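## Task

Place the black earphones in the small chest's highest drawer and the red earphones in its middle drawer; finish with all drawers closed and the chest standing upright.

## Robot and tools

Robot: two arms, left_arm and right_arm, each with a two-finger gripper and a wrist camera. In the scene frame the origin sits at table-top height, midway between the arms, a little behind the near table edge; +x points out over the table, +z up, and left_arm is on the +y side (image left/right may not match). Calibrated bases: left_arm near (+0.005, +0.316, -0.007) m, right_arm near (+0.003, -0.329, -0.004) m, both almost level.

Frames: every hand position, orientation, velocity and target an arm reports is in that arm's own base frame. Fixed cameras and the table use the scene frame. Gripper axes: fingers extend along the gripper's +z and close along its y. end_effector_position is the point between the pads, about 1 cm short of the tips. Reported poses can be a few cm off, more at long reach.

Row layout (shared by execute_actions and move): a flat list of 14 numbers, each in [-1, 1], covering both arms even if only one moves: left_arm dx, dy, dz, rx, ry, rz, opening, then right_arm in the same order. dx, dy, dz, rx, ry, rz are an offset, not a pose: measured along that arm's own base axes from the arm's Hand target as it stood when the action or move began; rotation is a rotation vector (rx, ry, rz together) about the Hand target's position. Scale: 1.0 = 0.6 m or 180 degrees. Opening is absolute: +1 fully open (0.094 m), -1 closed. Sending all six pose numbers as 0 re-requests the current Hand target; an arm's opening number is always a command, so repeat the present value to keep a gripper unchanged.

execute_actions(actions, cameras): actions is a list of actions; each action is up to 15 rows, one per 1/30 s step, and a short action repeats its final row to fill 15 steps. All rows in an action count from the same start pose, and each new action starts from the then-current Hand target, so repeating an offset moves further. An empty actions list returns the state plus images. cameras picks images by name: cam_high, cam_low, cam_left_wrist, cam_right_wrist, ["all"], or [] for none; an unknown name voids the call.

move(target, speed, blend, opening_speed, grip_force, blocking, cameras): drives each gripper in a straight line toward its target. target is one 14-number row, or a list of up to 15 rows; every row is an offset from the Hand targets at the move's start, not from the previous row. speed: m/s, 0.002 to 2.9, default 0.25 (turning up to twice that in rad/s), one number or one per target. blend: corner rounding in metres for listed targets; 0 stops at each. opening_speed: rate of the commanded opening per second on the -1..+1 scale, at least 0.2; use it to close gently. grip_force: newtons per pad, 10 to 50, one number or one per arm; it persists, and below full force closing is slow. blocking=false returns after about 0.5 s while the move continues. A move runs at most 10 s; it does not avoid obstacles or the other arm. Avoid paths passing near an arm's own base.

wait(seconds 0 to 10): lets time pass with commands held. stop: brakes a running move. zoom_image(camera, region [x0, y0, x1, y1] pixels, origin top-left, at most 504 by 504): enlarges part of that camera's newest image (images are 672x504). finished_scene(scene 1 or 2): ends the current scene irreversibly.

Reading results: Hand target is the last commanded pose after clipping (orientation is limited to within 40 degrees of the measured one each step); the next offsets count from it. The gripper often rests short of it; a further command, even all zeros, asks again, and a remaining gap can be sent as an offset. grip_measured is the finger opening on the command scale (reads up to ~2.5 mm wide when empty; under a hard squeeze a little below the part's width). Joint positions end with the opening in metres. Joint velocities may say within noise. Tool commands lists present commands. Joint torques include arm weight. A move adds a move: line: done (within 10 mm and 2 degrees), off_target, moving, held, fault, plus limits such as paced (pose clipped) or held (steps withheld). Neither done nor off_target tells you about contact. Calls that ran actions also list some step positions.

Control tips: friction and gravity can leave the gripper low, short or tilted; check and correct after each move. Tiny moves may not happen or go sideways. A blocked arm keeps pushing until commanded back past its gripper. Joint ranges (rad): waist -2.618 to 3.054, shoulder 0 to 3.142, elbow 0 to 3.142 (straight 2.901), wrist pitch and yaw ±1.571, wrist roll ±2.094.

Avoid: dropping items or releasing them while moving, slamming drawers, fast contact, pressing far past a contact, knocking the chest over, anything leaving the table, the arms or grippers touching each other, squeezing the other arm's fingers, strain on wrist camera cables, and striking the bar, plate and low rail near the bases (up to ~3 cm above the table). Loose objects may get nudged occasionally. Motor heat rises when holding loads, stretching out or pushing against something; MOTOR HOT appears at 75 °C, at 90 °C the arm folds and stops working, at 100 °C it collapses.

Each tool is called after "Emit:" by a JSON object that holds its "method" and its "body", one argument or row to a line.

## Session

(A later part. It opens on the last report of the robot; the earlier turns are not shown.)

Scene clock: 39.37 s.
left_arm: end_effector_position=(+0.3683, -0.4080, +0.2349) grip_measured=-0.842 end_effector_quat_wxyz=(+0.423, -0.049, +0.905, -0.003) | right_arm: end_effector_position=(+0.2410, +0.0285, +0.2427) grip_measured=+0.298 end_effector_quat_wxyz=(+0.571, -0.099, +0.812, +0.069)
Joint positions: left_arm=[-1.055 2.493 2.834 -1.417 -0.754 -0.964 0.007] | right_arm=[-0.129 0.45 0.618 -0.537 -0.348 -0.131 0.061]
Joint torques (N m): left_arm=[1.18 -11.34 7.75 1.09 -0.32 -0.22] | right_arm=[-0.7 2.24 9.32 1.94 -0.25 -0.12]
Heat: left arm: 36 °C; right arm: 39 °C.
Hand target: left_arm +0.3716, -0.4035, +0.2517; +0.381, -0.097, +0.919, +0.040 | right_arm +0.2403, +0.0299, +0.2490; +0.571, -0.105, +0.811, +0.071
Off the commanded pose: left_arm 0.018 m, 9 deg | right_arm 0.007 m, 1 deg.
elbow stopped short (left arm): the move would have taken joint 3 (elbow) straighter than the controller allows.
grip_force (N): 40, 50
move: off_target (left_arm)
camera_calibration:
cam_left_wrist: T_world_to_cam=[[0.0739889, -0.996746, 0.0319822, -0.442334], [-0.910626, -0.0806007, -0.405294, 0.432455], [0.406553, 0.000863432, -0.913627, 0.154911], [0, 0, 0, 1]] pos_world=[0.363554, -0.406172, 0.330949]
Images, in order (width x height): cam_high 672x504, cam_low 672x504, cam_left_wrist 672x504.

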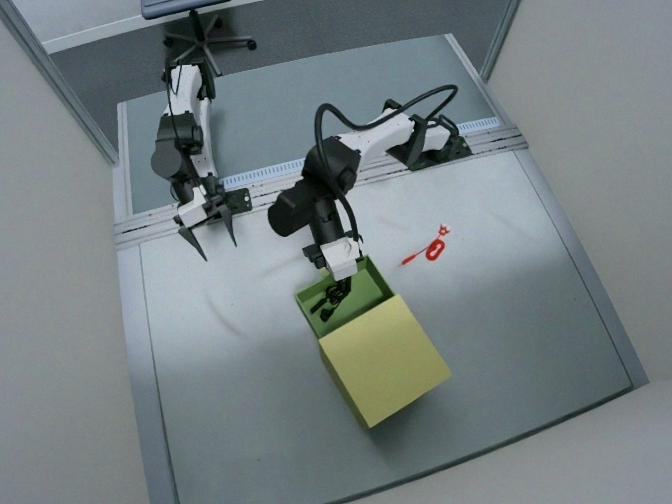

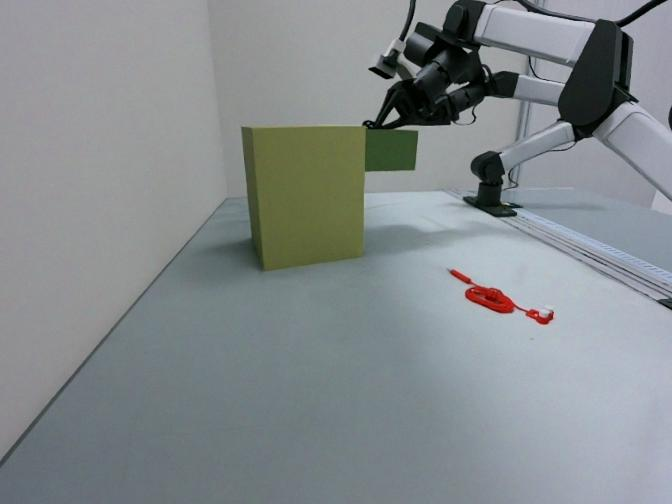

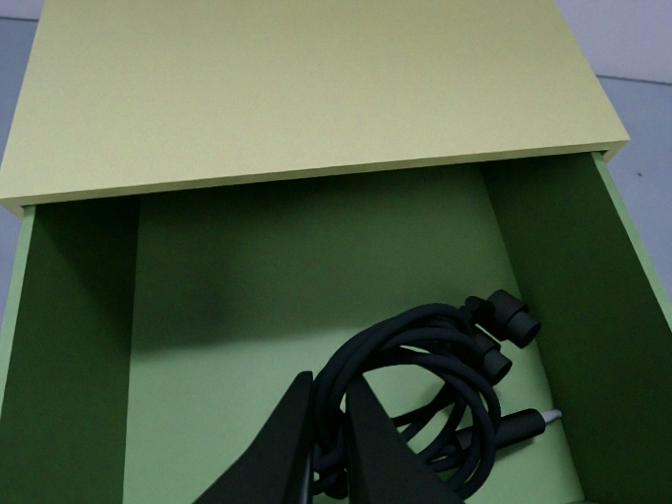

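Emit:
{"method": "move", "body": {
  "target": [
    [0,0,0,0,0,0,-0.35,0,0,0,0,0,0,0.3],
    [-0.03,0.01,0.12,0,0,0,-0.35,0,0,0,0,0,0,0.3]
  ],
  "speed": 0.1,
  "cameras": ["cam_high","cam_left_wrist","cam_low"]
}}

Emit:
{"method": "zoom_image", "body": {
  "camera": "cam_high",
  "region": [280, 200, 430, 350]
}}

Emit:
{"method": "zoom_image", "body": {
  "camera": "cam_low",
  "region": [340, 30, 520, 200]
}}

Scene clock: 42.30 s.
left_arm: end_effector_position=(+0.3543, -0.4023, +0.2840) grip_measured=-0.353 end_effector_quat_wxyz=(+0.443, -0.030, +0.895, -0.032) | right_arm: end_effector_position=(+0.2410, +0.0285, +0.2427) grip_measured=+0.298 end_effector_quat_wxyz=(+0.571, -0.099, +0.812, +0.069)
Joint positions: left_arm=[-1.073 2.397 2.834 -1.416 -0.754 -0.9 0.03] | right_arm=[-0.129 0.45 0.618 -0.537 -0.348 -0.131 0.061]
Joint torques (N m): left_arm=[0.09 -13.3 7.6 1.52 -0.59 0.01] | right_arm=[-0.72 2.21 9.29 1.94 -0.24 -0.13]
Heat: left arm: 37 °C; right arm: 40 °C.
Hand target: left_arm +0.3536, -0.3975, +0.3237; +0.381, -0.097, +0.919, +0.040 | right_arm +0.2403, +0.0299, +0.2490; +0.571, -0.105, +0.811, +0.071
Off the commanded pose: left_arm 0.040 m, 14 deg | right_arm 0.007 m, 1 deg.
elbow stopped short (left arm): the move would have taken joint 3 (elbow) straighter than the controller allows.
grip_force (N): 40, 50
move: off_target (left_arm)
camera_calibration:
cam_left_wrist: T_world_to_cam=[[0.0137908, -0.997582, 0.0681218, -0.426379], [-0.894124, -0.0428009, -0.44577, 0.46097], [0.447608, -0.0547618, -0.892552, 0.162625], [0, 0, 0, 1]] pos_world=[0.345252, -0.396713, 0.379683]
Images, in order (width x height): cam_high 672x504, cam_low 672x504, cam_left_wrist 672x504.

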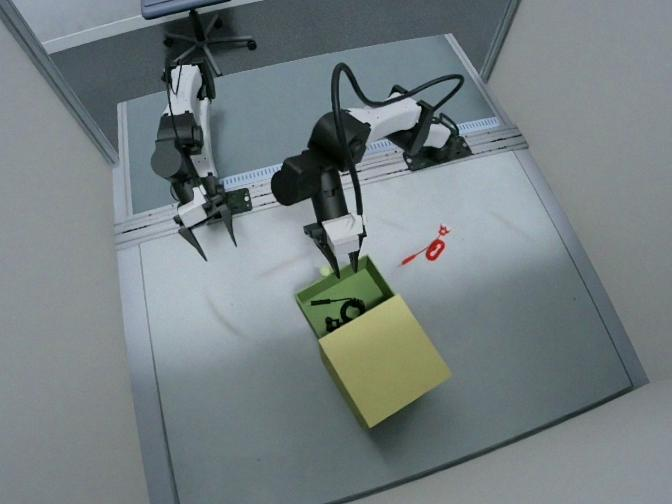

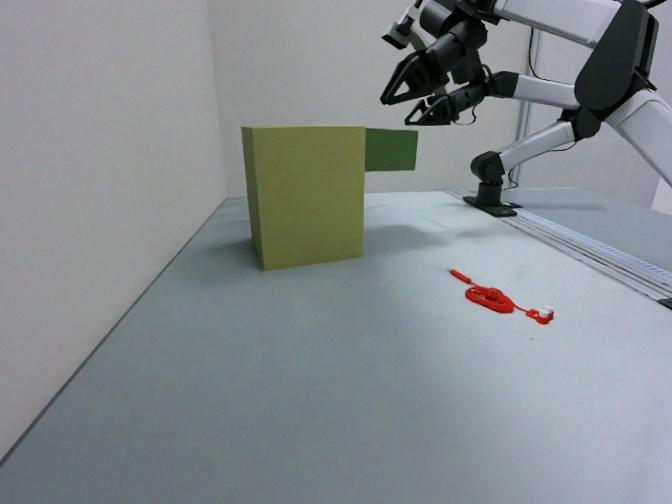

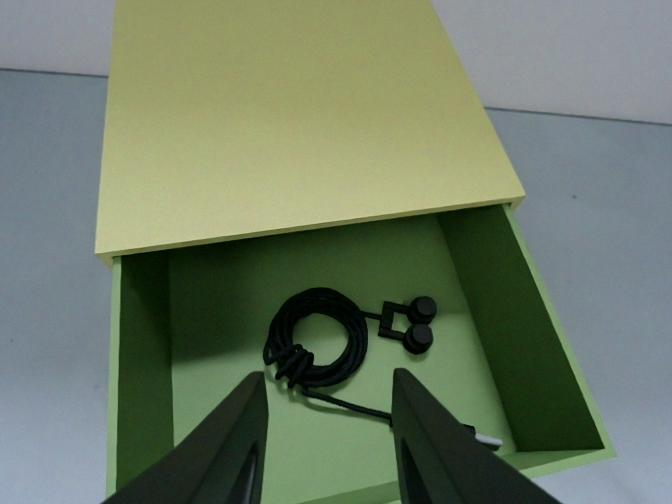

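Scaled by 3.360 from the camera's 672x504 image, which has a finer 960x720 frame.

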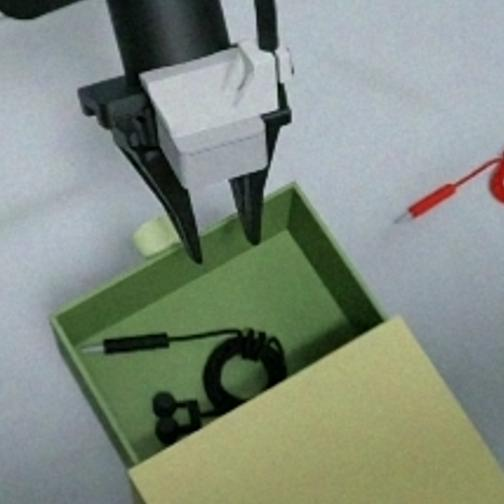

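Scaled by 2.800 from the camera's 672x504 image, which has a finer 960x720 frame.

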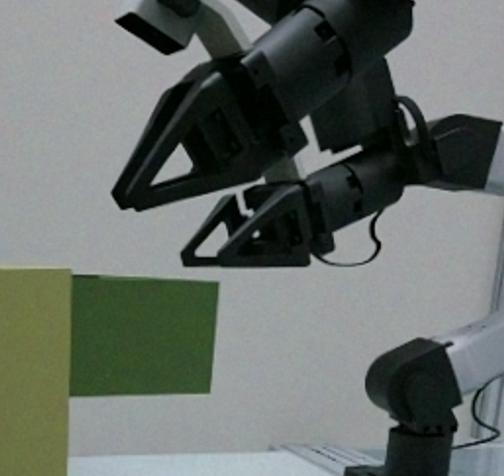

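Emit:
{"method": "move", "body": {
  "target": [
    [-0.0727,0.196,-0.04,0,0,0,-0.35,0,0,0,0,0,0,0.3],
    [-0.1427,0.429,-0.281,-0.0174,0.1663,-0.0654,-0.35,0.0892,0.3092,-0.0667,0,0,0,0.1]
  ],
  "speed": 0.25,
  "blend": [0.03,0],
  "cameras": ["cam_right_wrist","cam_left_wrist"]
}}

Scene clock: 46.87 s.
left_arm: end_effector_position=(+0.2663, -0.1401, +0.1493) grip_measured=-0.353 end_effector_quat_wxyz=(+0.116, +0.000, +0.993, +0.013) | right_arm: end_effector_position=(+0.2905, +0.2123, +0.2010) grip_measured=+0.102 end_effector_quat_wxyz=(+0.564, -0.116, +0.815, +0.068)
Joint positions: left_arm=[-0.568 1.508 1.325 -1.206 -0.146 -0.555 0.03] | right_arm=[0.907 1.114 0.649 0.022 0.599 0.239 0.052]
Joint torques (N m): left_arm=[0.96 -6.84 4.92 0.92 -0.03 0.02] | right_arm=[0.1 -1.7 9.5 2.01 0.3 0.08]
Heat: left arm: 38 °C; right arm: 40 °C.
Hand target: left_arm +0.2680, -0.1401, +0.1551; +0.130, +0.000, +0.991, +0.000 | right_arm +0.2938, +0.2153, +0.2091; +0.571, -0.105, +0.811, +0.071
Off the commanded pose: left_arm 0.006 m, 2 deg | right_arm 0.009 m, 2 deg.
grip_force (N): 40, 50
move: done
camera_calibration:
cam_left_wrist: T_world_to_cam=[[-0.016617, -0.999384, -0.030898, -0.131832], [-0.97468, 0.00929913, 0.223409, 0.262268], [-0.222984, 0.0338281, -0.974235, 0.299317], [0, 0, 0, 1]] pos_world=[0.32018, -0.144316, 0.228939]
cam_right_wrist: T_world_to_cam=[[0.252804, -0.9675, 0.00578255, 0.129359], [-0.687615, -0.183869, -0.702409, 0.420485], [0.680644, 0.173595, -0.71175, -0.000618597], [0, 0, 0, 1]] pos_world=[0.25685, 0.202577, 0.294164]
Images, in order (width x height): cam_left_wrist 672x504, cam_right_wrist 672x504.

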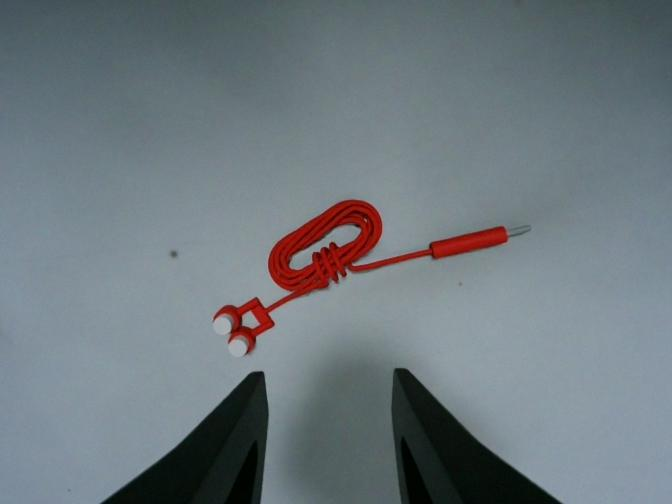

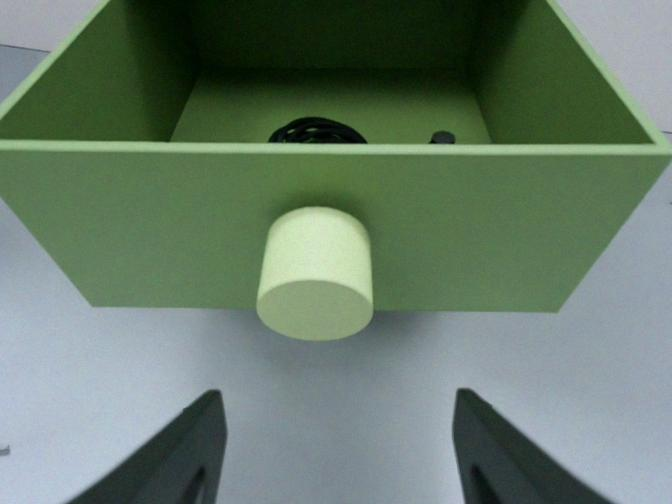

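Emit:
{"method": "move", "body": {
  "target": [
    [0.0053,0.0133,-0.15,0.0393,0.0771,-0.2986,-0.2,0.033,0.02,0,0,0,0,0.1],
    [0.0053,0.0133,-0.15,0.0393,0.0771,-0.2986,-0.2,0.2653,0.0762,0,0,0,0,0.1],
    [0.0053,0.0133,-0.15,0.0393,0.0771,-0.2986,-0.2,0.06,0.025,-0.06,0,0,0,0.3]
  ],
  "speed": [0.15,0.1,0.2],
  "blend": [0.01,0,0],
  "cameras": ["cam_right_wrist","cam_left_wrist","cam_low"]
}}

Scene clock: 56.77 s.
left_arm: end_effector_position=(+0.2694, -0.1320, +0.0700) grip_measured=-0.203 end_effector_quat_wxyz=(-0.002, +0.454, +0.891, +0.007) | right_arm: end_effector_position=(+0.3320, +0.2331, +0.1647) grip_measured=+0.298 end_effector_quat_wxyz=(+0.562, -0.117, +0.816, +0.066)
Joint positions: left_arm=[-0.463 1.704 1.236 -1.105 -0.013 0.48 0.037] | right_arm=[0.831 1.37 0.661 0.278 0.529 0.202 0.061]
Joint torques (N m): left_arm=[1.16 -5.14 4.59 0.52 0.14 0.05] | right_arm=[0.17 -6.34 6.34 2.05 0.28 0.09]
Heat: left arm: 37 °C; right arm: 41 °C.
Hand target: left_arm +0.2712, -0.1320, +0.0651; +0.000, +0.455, +0.891, +0.000 | right_arm +0.3298, +0.2303, +0.1731; +0.571, -0.105, +0.811, +0.071
Off the commanded pose: left_arm 0.005 m, 1 deg | right_arm 0.009 m, 2 deg.
grip_force (N): 40, 50
move: done
camera_calibration:
cam_left_wrist: T_world_to_cam=[[-0.820845, -0.571062, -0.0100579, 0.145575], [-0.514004, 0.730922, 0.448946, 0.238284], [-0.249025, 0.373685, -0.893502, 0.268731], [0, 0, 0, 1]] pos_world=[0.308894, -0.191456, 0.134599]
cam_right_wrist: T_world_to_cam=[[0.252206, -0.967632, 0.00898266, 0.138946], [-0.691739, -0.186773, -0.697577, 0.428647], [0.676675, 0.16972, -0.716453, -0.0552585], [0, 0, 0, 1]] pos_world=[0.298861, 0.223887, 0.258176]
Images, in order (width x height): cam_low 672x504, cam_left_wrist 672x504, cam_right_wrist 672x504.

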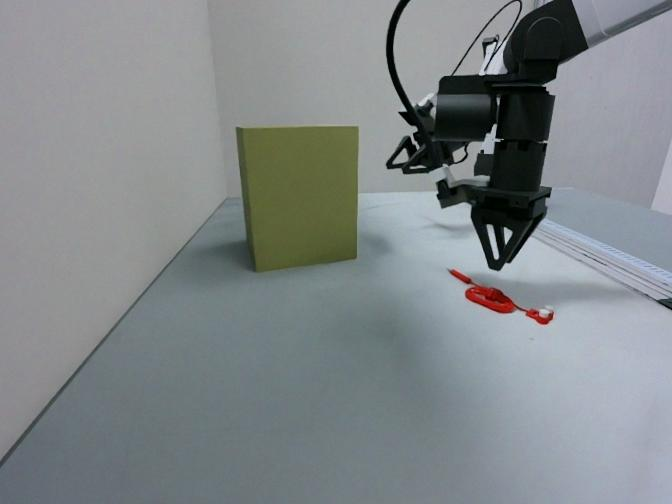

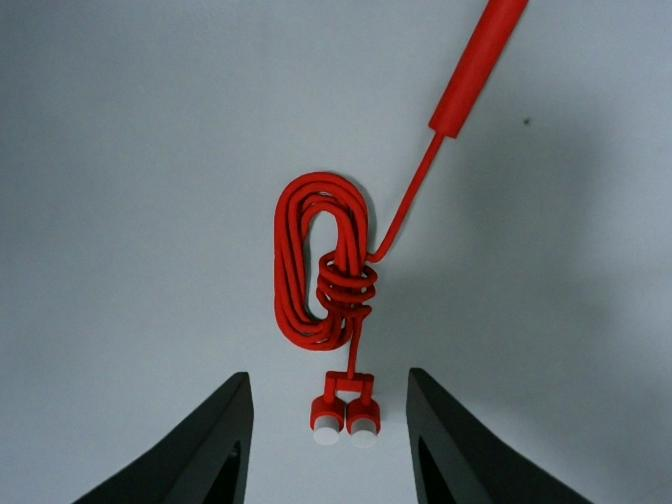

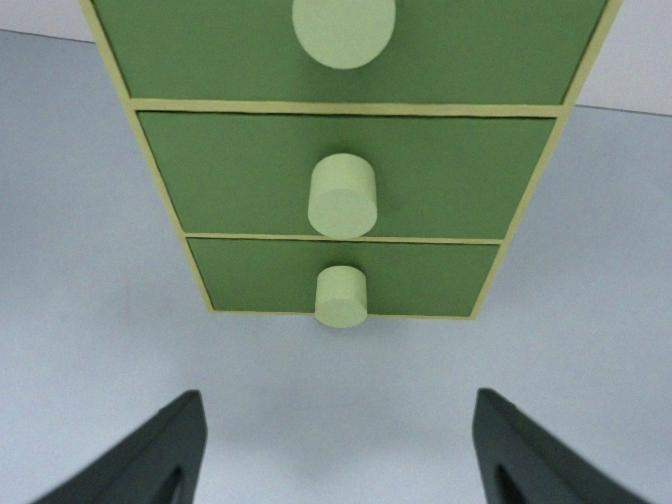

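Emit:
{"method": "move", "body": {
  "target": [
    [0,0,0,0,0,0,0.1,0.117,0.0228,-0.0668,0,0,0,0.3],
    [0.0027,-0.0007,-0.0785,0,0,0,0.1,0.2145,0.0457,-0.0668,0,0,0,0.3],
    [0.0027,-0.0007,-0.0785,0,0,0,-1,0.2145,0.0457,-0.0668,0,0,0,-0.6]
  ],
  "speed": [0.15,0.1,0.1],
  "opening_speed": 1.5,
  "cameras": ["cam_right_wrist","cam_left_wrist"]
}}

Scene clock: 62.87 s.
left_arm: end_effector_position=(+0.2726, -0.1353, +0.0221) grip_measured=-0.784 end_effector_quat_wxyz=(+0.002, +0.455, +0.890, +0.002) | right_arm: end_effector_position=(+0.4481, +0.2599, +0.1302) grip_measured=-0.447 end_effector_quat_wxyz=(+0.563, -0.111, +0.815, +0.078)
Joint positions: left_arm=[-0.463 1.772 1.115 -0.91 -0.004 0.482 0.01] | right_arm=[0.638 1.84 0.97 0.486 0.34 0.136 0.026]
Joint torques (N m): left_arm=[1.25 -5.45 4.46 0.44 0.07 0.02] | right_arm=[-1.29 -5.96 9.02 2.21 0.17 -0.11]
Heat: left arm: 36 °C; right arm: 42 °C.
Hand target: left_arm +0.2728, -0.1325, +0.0180; +0.000, +0.455, +0.891, +0.000 | right_arm +0.4585, +0.2578, +0.1329; +0.571, -0.105, +0.811, +0.071
Off the commanded pose: left_arm 0.005 m, 0 deg | right_arm 0.011 m, 1 deg.
grip_force (N): 40, 50
move: off_target (right_arm); target 3's new opening was sent with right_arm's hand 0.011 m and 1 deg from that target
camera_calibration:
cam_left_wrist: T_world_to_cam=[[-0.821871, -0.569646, -0.00560005, 0.146199], [-0.513626, 0.736725, 0.439801, 0.26468], [-0.246405, 0.364336, -0.898078, 0.226019], [0, 0, 0, 1]] pos_world=[0.311796, -0.194062, 0.0873952]
cam_right_wrist: T_world_to_cam=[[0.256972, -0.966276, -0.0165994, 0.136642], [-0.690637, -0.171599, -0.702548, 0.486042], [0.676007, 0.191999, -0.711442, -0.169231], [0, 0, 0, 1]] pos_world=[0.414967, 0.24793, 0.223338]
Images, in order (width x height): cam_left_wrist 672x504, cam_right_wrist 672x504.

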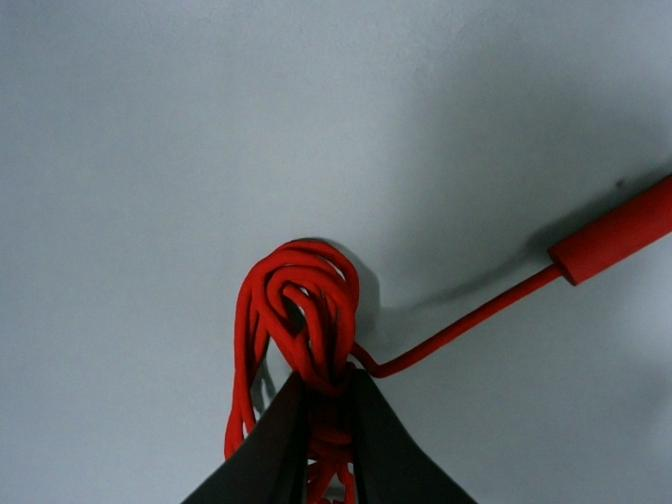

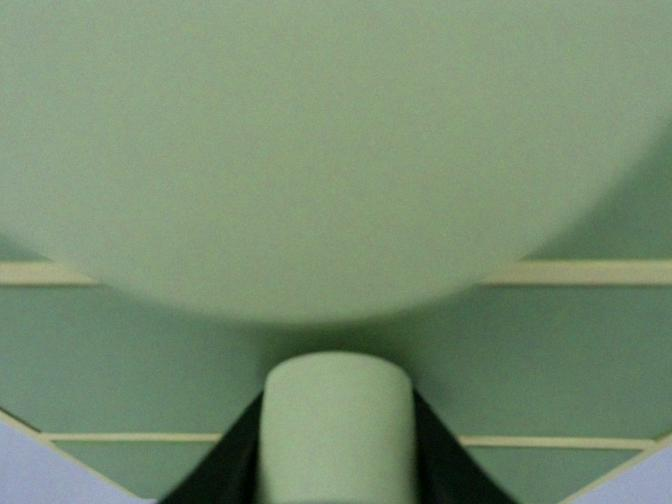

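Emit:
{"method": "move", "body": {
  "target": [
    [0,0,0.15,0,0,0,-1,0,0,0,0,0,0,-0.6],
    [0.0453,-0.1458,0.4367,-0.1365,-0.3547,0.3254,-1,-0.1908,-0.039,-0.005,0,0,0,-0.6],
    [0.0453,-0.1458,0.4367,-0.1365,-0.3547,0.3254,-1,-0.1908,-0.039,-0.005,0,0,0,0.3],
    [0.0453,-0.1458,0.4367,-0.1365,-0.3547,0.3254,-1,-0.28,-0.061,0.0,0,0,0,0.3],
    [0.0453,-0.1458,0.4367,-0.1365,-0.3547,0.3254,-1,-0.364,-0.38,0.1,0,0,0,0.3]
  ],
  "speed": [0.12,0.25,0.1,0.1,0.25],
  "blend": [0.02,0,0,0.01,0],
  "cameras": ["all"]
}}

Emit:
{"method": "zoom_image", "body": {
  "camera": "cam_low",
  "region": [340, 30, 600, 230]
}}

Emit:
{"method": "zoom_image", "body": {
  "camera": "cam_high",
  "region": [280, 180, 460, 360]
}}

Scene clock: 72.23 s.
left_arm: end_effector_position=(+0.2972, -0.2181, +0.2670) grip_measured=-0.799 end_effector_quat_wxyz=(+0.523, -0.074, +0.847, +0.063) | right_arm: end_effector_position=(+0.2407, +0.0283, +0.1867) grip_measured=+0.298 end_effector_quat_wxyz=(+0.571, -0.098, +0.812, +0.069)
Joint positions: left_arm=[-1.046 1.492 1.374 -0.892 -1.016 -0.903 0.009] | right_arm=[-0.13 0.34 0.384 -0.411 -0.348 -0.131 0.061]
Joint torques (N m): left_arm=[0.1 -4.36 9.11 1.12 -0.69 -0.23] | right_arm=[-0.7 2.39 9.5 1.93 -0.25 -0.13]
Heat: left arm: 36 °C; right arm: 41 °C.
Hand target: left_arm +0.2999, -0.2200, +0.2801; +0.534, -0.089, +0.839, +0.056 | right_arm +0.2401, +0.0297, +0.1928; +0.571, -0.105, +0.811, +0.071
Off the commanded pose: left_arm 0.013 m, 2 deg | right_arm 0.006 m, 1 deg.
grip_force (N): 40, 50
move: off_target (left_arm)
camera_calibration:
cam_left_wrist: T_world_to_cam=[[0.182635, -0.982085, -0.0464075, -0.256928], [-0.787048, -0.11775, -0.60555, 0.40464], [0.589237, 0.14712, -0.794453, 0.158767], [0, 0, 0, 1]] pos_world=[0.271843, -0.228036, 0.359239]
cam_right_wrist: T_world_to_cam=[[0.226185, -0.973973, -0.0147075, -0.0256075], [-0.684217, -0.148112, -0.71408, 0.342748], [0.693316, 0.171577, -0.69991, 0.0499294], [0, 0, 0, 1]] pos_world=[0.205689, 0.0172574, 0.279319]

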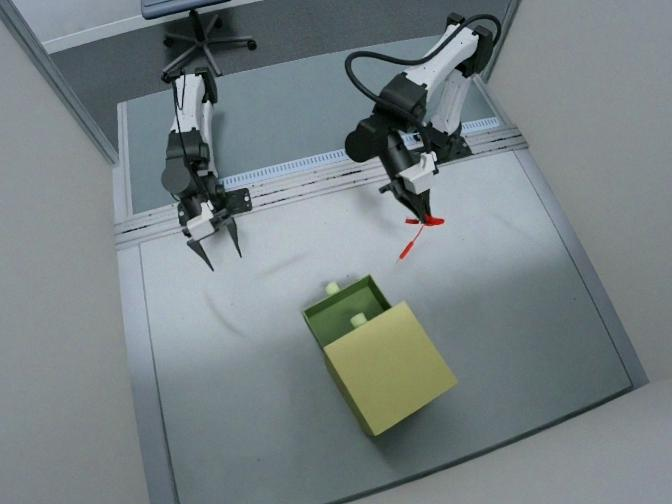

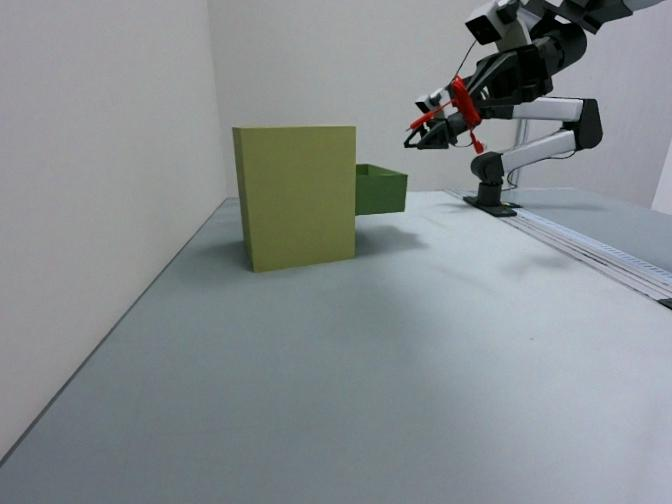

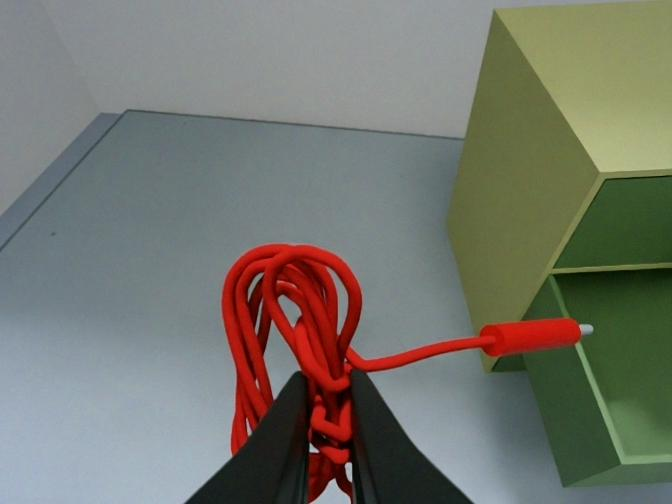

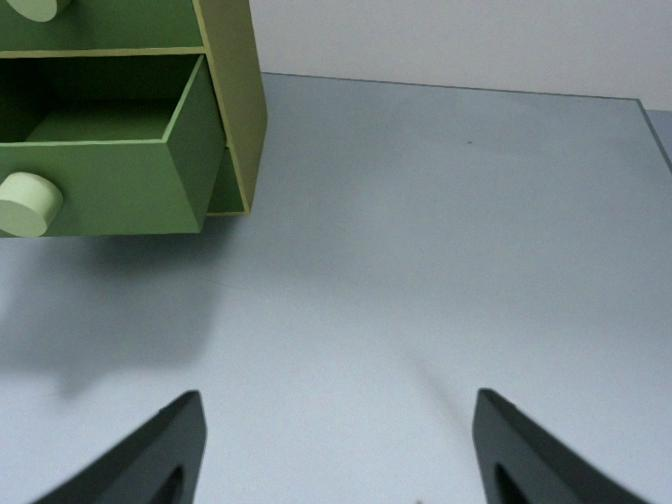

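Scaled by 1.938 from the camera's 672x504 image, which has a finer 960x720 frame.

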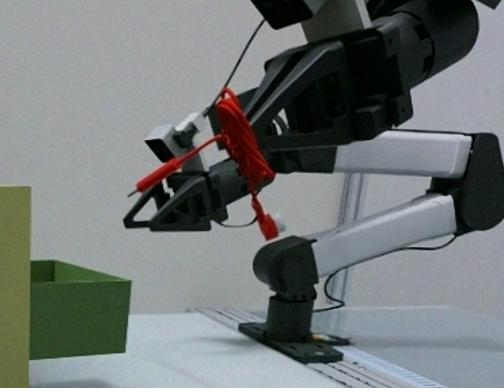

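Scaled by 2.800 from the camera's 672x504 image, which has a finer 960x720 frame.

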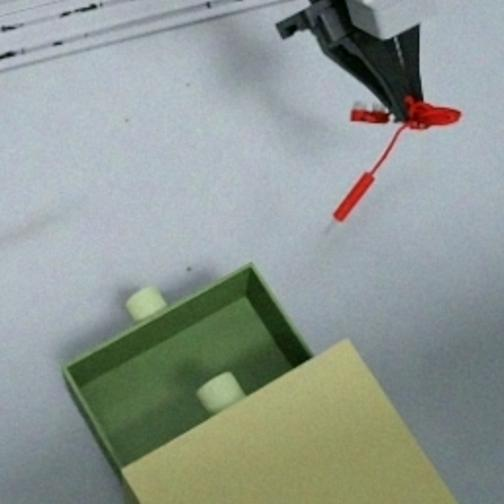

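Emit:
{"method": "move", "body": {
  "target": [0.12,-0.32,0.01,0,0,0,-1,0,0,0,0,0,0,0.3],
  "speed": 0.2,
  "cameras": ["cam_high","cam_low","cam_left_wrist","cam_right_wrist"]
}}

Scene clock: 75.97 s.
left_arm: end_effector_position=(+0.3712, -0.4133, +0.2782) grip_measured=-0.799 end_effector_quat_wxyz=(+0.544, -0.065, +0.836, +0.033) | right_arm: end_effector_position=(+0.2407, +0.0284, +0.1868) grip_measured=+0.298 end_effector_quat_wxyz=(+0.571, -0.099, +0.812, +0.069)
Joint positions: left_arm=[-1.114 2.496 2.832 -1.295 -1.051 -0.908 0.009] | right_arm=[-0.13 0.34 0.384 -0.411 -0.349 -0.132 0.061]
Joint torques (N m): left_arm=[0.16 -9.61 8.05 1.14 -0.69 -0.07] | right_arm=[-0.72 2.4 9.54 1.93 -0.26 -0.12]
Heat: left arm: 37 °C; right arm: 41 °C.
Hand target: left_arm +0.3720, -0.4120, +0.2860; +0.534, -0.089, +0.839, +0.056 | right_arm +0.2401, +0.0297, +0.1928; +0.571, -0.105, +0.811, +0.071
Off the commanded pose: left_arm 0.008 m, 4 deg | right_arm 0.006 m, 1 deg.
elbow stopped short (left arm): the move would have taken joint 3 (elbow) straighter than the controller allows.
grip_force (N): 40, 50
move: off_target (left_arm)
camera_calibration:
cam_left_wrist: T_world_to_cam=[[0.137314, -0.990524, -0.00257688, -0.460577], [-0.760956, -0.103823, -0.640443, 0.45248], [0.634106, 0.0899024, -0.768002, 0.10519], [0, 0, 0, 1]] pos_world=[0.340859, -0.418691, 0.369386]
cam_right_wrist: T_world_to_cam=[[0.226955, -0.973796, -0.0146061, -0.0257008], [-0.683968, -0.148695, -0.714197, 0.342755], [0.69331, 0.172081, -0.699792, 0.0498714], [0, 0, 0, 1]] pos_world=[0.20569, 0.0173567, 0.279319]

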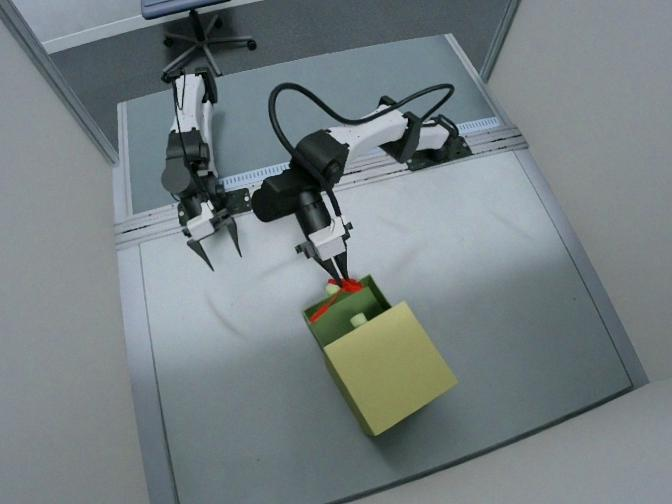

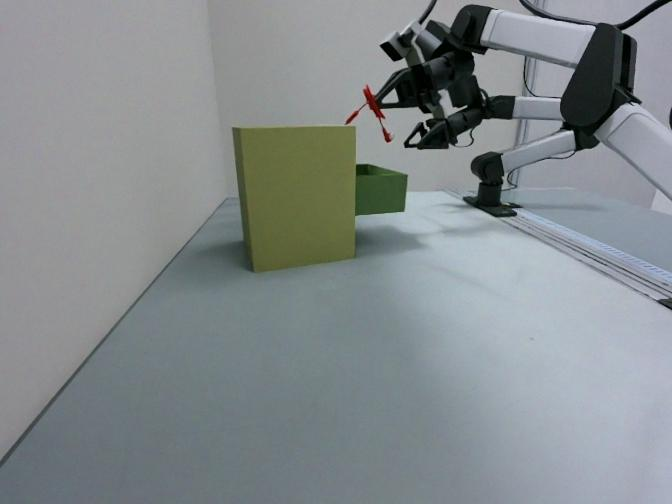

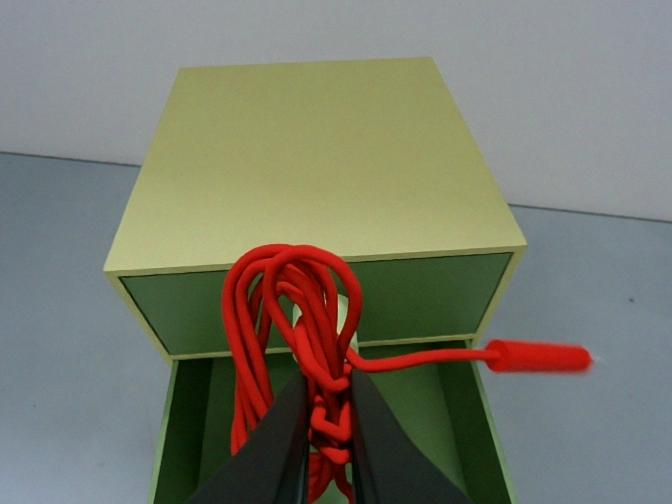

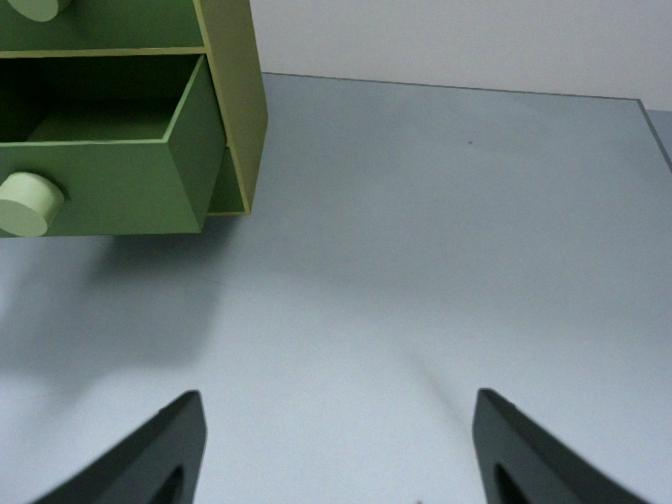

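Emit:
{"method": "zoom_image", "body": {
  "camera": "cam_high",
  "region": [280, 230, 430, 380]
}}

Emit:
{"method": "zoom_image", "body": {
  "camera": "cam_low",
  "region": [320, 30, 500, 230]
}}

Scaled by 3.360 from the camera's 672x504 image, which has a finer 960x720 frame.

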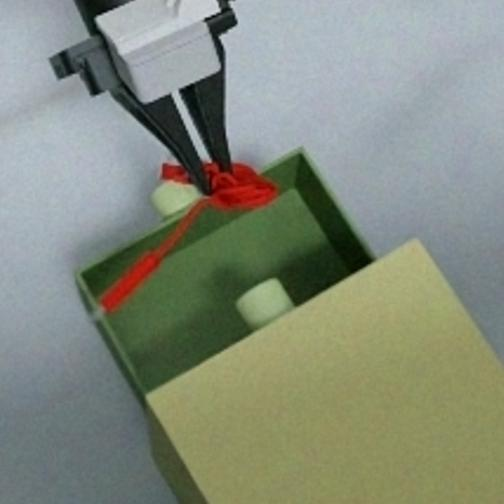

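Scaled by 2.520 from the camera's 672x504 image, which has a finer 960x720 frame.

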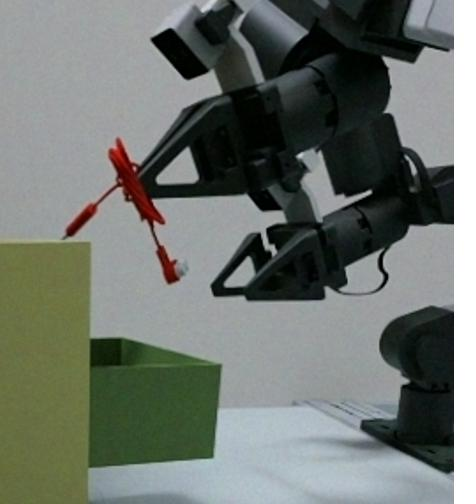

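Emit:
{"method": "move", "body": {
  "target": [
    [0,0.0417,-0.0267,0,0,0,-1,0,0,0,0,0,0,0.3],
    [0.0267,0.0417,-0.075,0,0,0,-1,0,0,0,0,0,0,0.3],
    [0.0283,0.0417,-0.1333,0,0,0,-1,0,0,0,0,0,0,0.3]
  ],
  "speed": 0.12,
  "blend": 0.01,
  "cameras": ["cam_high","cam_low","cam_left_wrist"]
}}

Emit:
{"method": "zoom_image", "body": {
  "camera": "cam_high",
  "region": [280, 230, 430, 380]
}}

Emit:
{"method": "zoom_image", "body": {
  "camera": "cam_low",
  "region": [320, 30, 500, 230]
}}

Scene clock: 80.23 s.
left_arm: end_effector_position=(+0.3889, -0.3899, +0.1814) grip_measured=-0.799 end_effector_quat_wxyz=(+0.525, -0.075, +0.844, +0.080) | right_arm: end_effector_position=(+0.2407, +0.0284, +0.1868) grip_measured=+0.298 end_effector_quat_wxyz=(+0.571, -0.099, +0.812, +0.069)
Joint positions: left_arm=[-1.064 2.328 2.156 -0.901 -1.051 -0.95 0.009] | right_arm=[-0.13 0.34 0.384 -0.411 -0.349 -0.132 0.061]
Joint torques (N m): left_arm=[0.57 -14.28 5.11 1.29 -0.43 -0.03] | right_arm=[-0.75 2.39 9.52 1.94 -0.25 -0.12]
Heat: left arm: 38 °C; right arm: 41 °C.
Hand target: left_arm +0.3890, -0.3869, +0.2061; +0.534, -0.089, +0.839, +0.056 | right_arm +0.2401, +0.0297, +0.1928; +0.571, -0.105, +0.811, +0.071
Off the commanded pose: left_arm 0.025 m, 3 deg | right_arm 0.006 m, 1 deg.
grip_force (N): 40, 50
move: off_target (left_arm)
camera_calibration:
cam_left_wrist: T_world_to_cam=[[0.202188, -0.976623, -0.0729858, -0.447125], [-0.782128, -0.116171, -0.612192, 0.404721], [0.589402, 0.180862, -0.787333, 0.0737819], [0, 0, 0, 1]] pos_world=[0.36346, -0.403, 0.273224]
Images, in order (width x height): cam_high 672x504, cam_low 672x504, cam_left_wrist 672x504.

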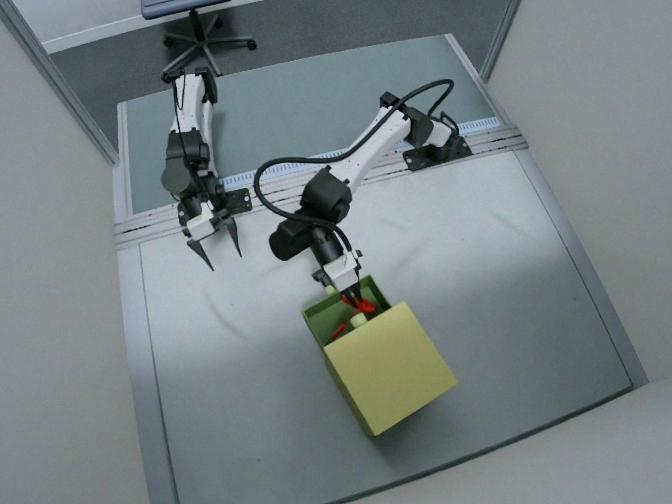

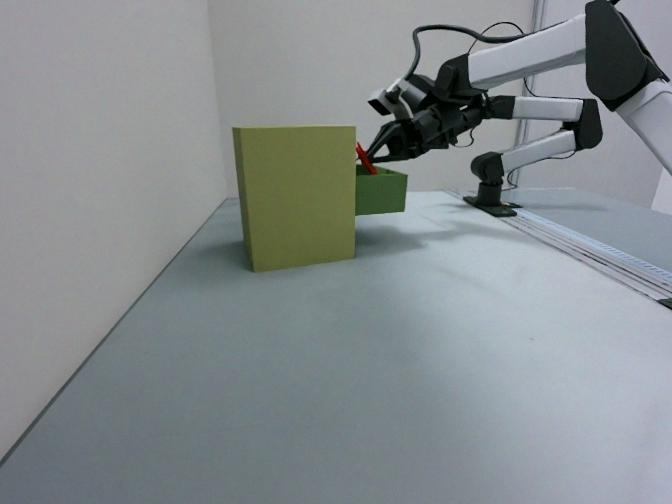

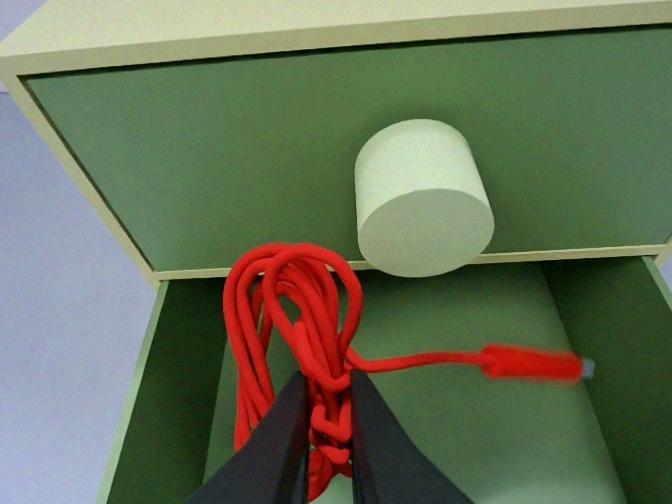

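Scaled by 3.360 from the camera's 672x504 image, which has a finer 960x720 frame.

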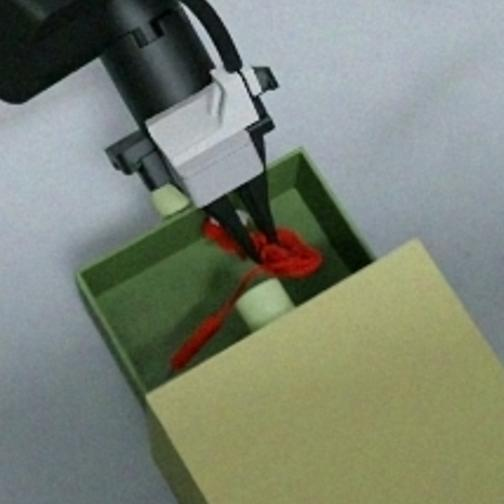

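Scaled by 2.520 from the camera's 672x504 image, which has a finer 960x720 frame.

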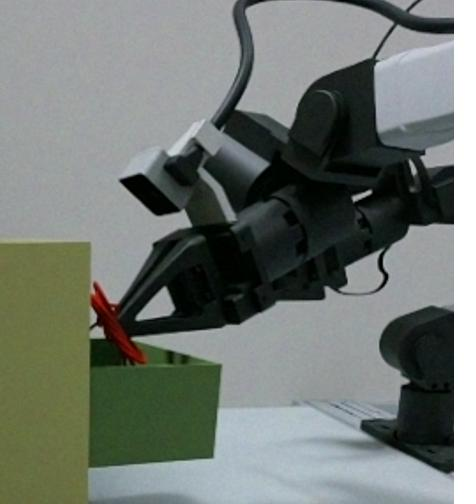

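Emit:
{"method": "move", "body": {
  "target": [-0.0133,0.003,-0.033,0,0,0,-1,0,0,0,0,0,0,0.3],
  "speed": 0.1,
  "cameras": ["cam_high","cam_low"]
}}

Emit:
{"method": "zoom_image", "body": {
  "camera": "cam_high",
  "region": [280, 230, 430, 380]
}}

Emit:
{"method": "zoom_image", "body": {
  "camera": "cam_low",
  "region": [320, 30, 500, 230]
}}

Scene clock: 81.93 s.
left_arm: end_effector_position=(+0.3848, -0.3850, +0.1657) grip_measured=-0.799 end_effector_quat_wxyz=(+0.525, -0.076, +0.844, +0.081) | right_arm: end_effector_position=(+0.2407, +0.0284, +0.1868) grip_measured=+0.298 end_effector_quat_wxyz=(+0.571, -0.099, +0.812, +0.069)
Joint positions: left_arm=[-1.067 2.297 2.04 -0.823 -1.055 -0.958 0.009] | right_arm=[-0.13 0.34 0.384 -0.411 -0.349 -0.132 0.061]
Joint torques (N m): left_arm=[-0.32 -13.72 4.89 1.22 -0.45 -0.17] | right_arm=[-0.72 2.37 9.52 1.93 -0.26 -0.13]
Heat: left arm: 39 °C; right arm: 41 °C.
Hand target: left_arm +0.3810, -0.3851, +0.1862; +0.534, -0.089, +0.839, +0.056 | right_arm +0.2401, +0.0297, +0.1928; +0.571, -0.105, +0.811, +0.071
Off the commanded pose: left_arm 0.021 m, 3 deg | right_arm 0.006 m, 1 deg.
grip_force (N): 40, 50
move: off_target (left_arm)
Images, in order (width x height): cam_high 672x504, cam_low 672x504.

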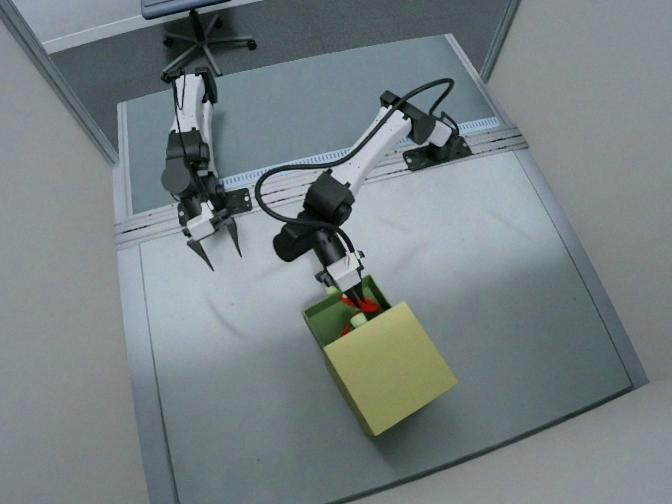

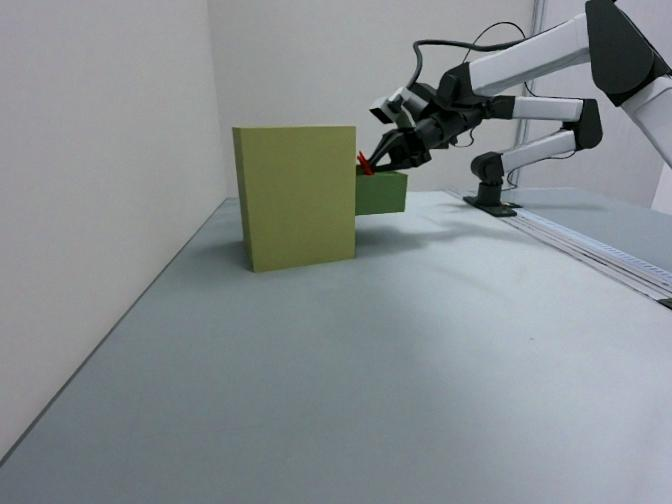

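Scaled by 3.360 from the camera's 672x504 image, which has a finer 960x720 frame.

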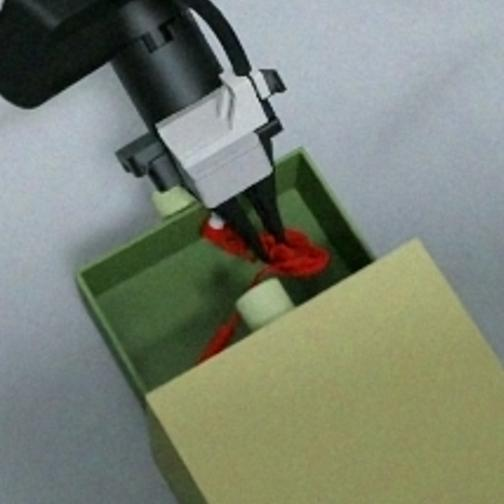

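Scaled by 2.520 from the camera's 672x504 image, which has a finer 960x720 frame.

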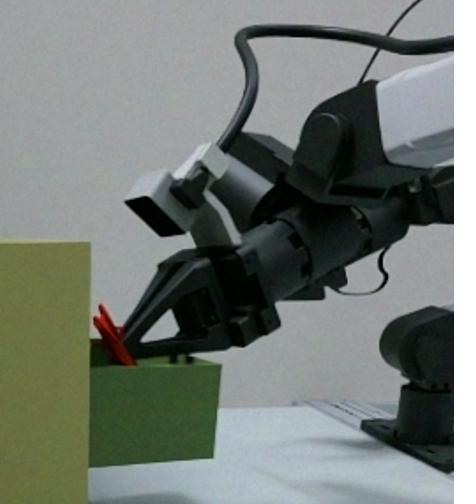

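Emit:
{"method": "move", "body": {
  "target": [0,0,0,0,0,0,-0.5,0,0,0,0,0,0,0.3],
  "cameras": ["cam_left_wrist","cam_low"]
}}

Emit:
{"method": "zoom_image", "body": {
  "camera": "cam_low",
  "region": [320, 30, 500, 230]
}}

Scene clock: 83.17 s.
left_arm: end_effector_position=(+0.3838, -0.3864, +0.1665) grip_measured=-0.503 end_effector_quat_wxyz=(+0.526, -0.076, +0.843, +0.078) | right_arm: end_effector_position=(+0.2407, +0.0284, +0.1868) grip_measured=+0.298 end_effector_quat_wxyz=(+0.571, -0.099, +0.812, +0.069)
Joint positions: left_arm=[-1.071 2.296 2.04 -0.819 -1.056 -0.958 0.023] | right_arm=[-0.13 0.34 0.384 -0.411 -0.349 -0.132 0.061]
Joint torques (N m): left_arm=[0.01 -13.67 4.74 1.23 -0.44 -0.17] | right_arm=[-0.75 2.43 9.55 1.93 -0.26 -0.12]
Heat: left arm: 40 °C; right arm: 41 °C.
Hand target: left_arm +0.3810, -0.3851, +0.1862; +0.534, -0.089, +0.839, +0.056 | right_arm +0.2401, +0.0297, +0.1928; +0.571, -0.105, +0.811, +0.071
Off the commanded pose: left_arm 0.020 m, 3 deg | right_arm 0.006 m, 1 deg.
grip_force (N): 40, 50
move: off_target (left_arm)
camera_calibration:
cam_left_wrist: T_world_to_cam=[[0.201889, -0.976906, -0.0699669, -0.444263], [-0.779598, -0.117049, -0.615245, 0.391125], [0.592848, 0.178757, -0.785225, 0.0619863], [0, 0, 0, 1]] pos_world=[0.357863, -0.399303, 0.258227]
Images, in order (width x height): cam_low 672x504, cam_left_wrist 672x504.

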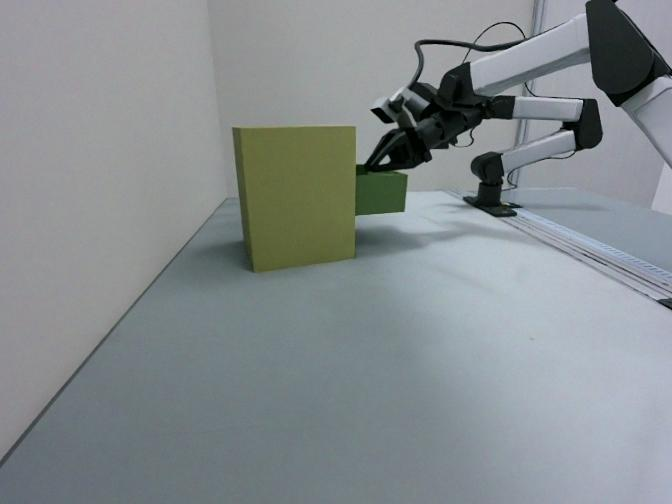

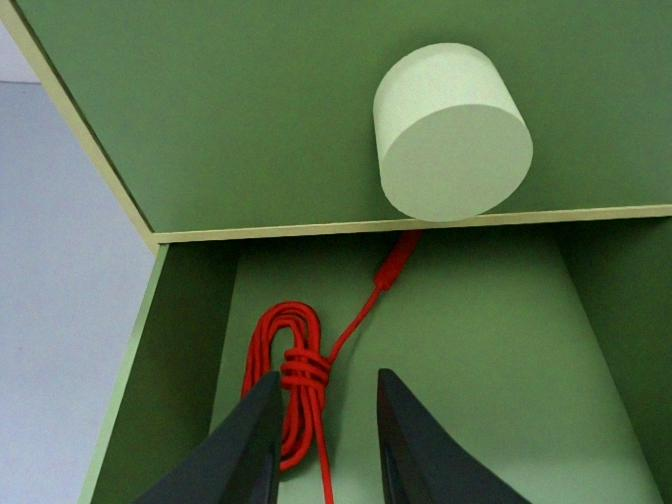

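Scaled by 2.520 from the camera's 672x504 image, which has a finer 960x720 frame.

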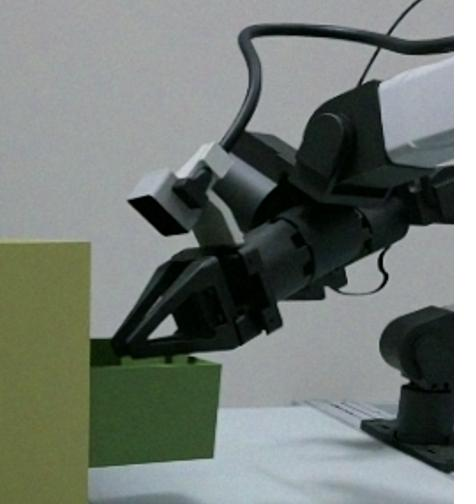

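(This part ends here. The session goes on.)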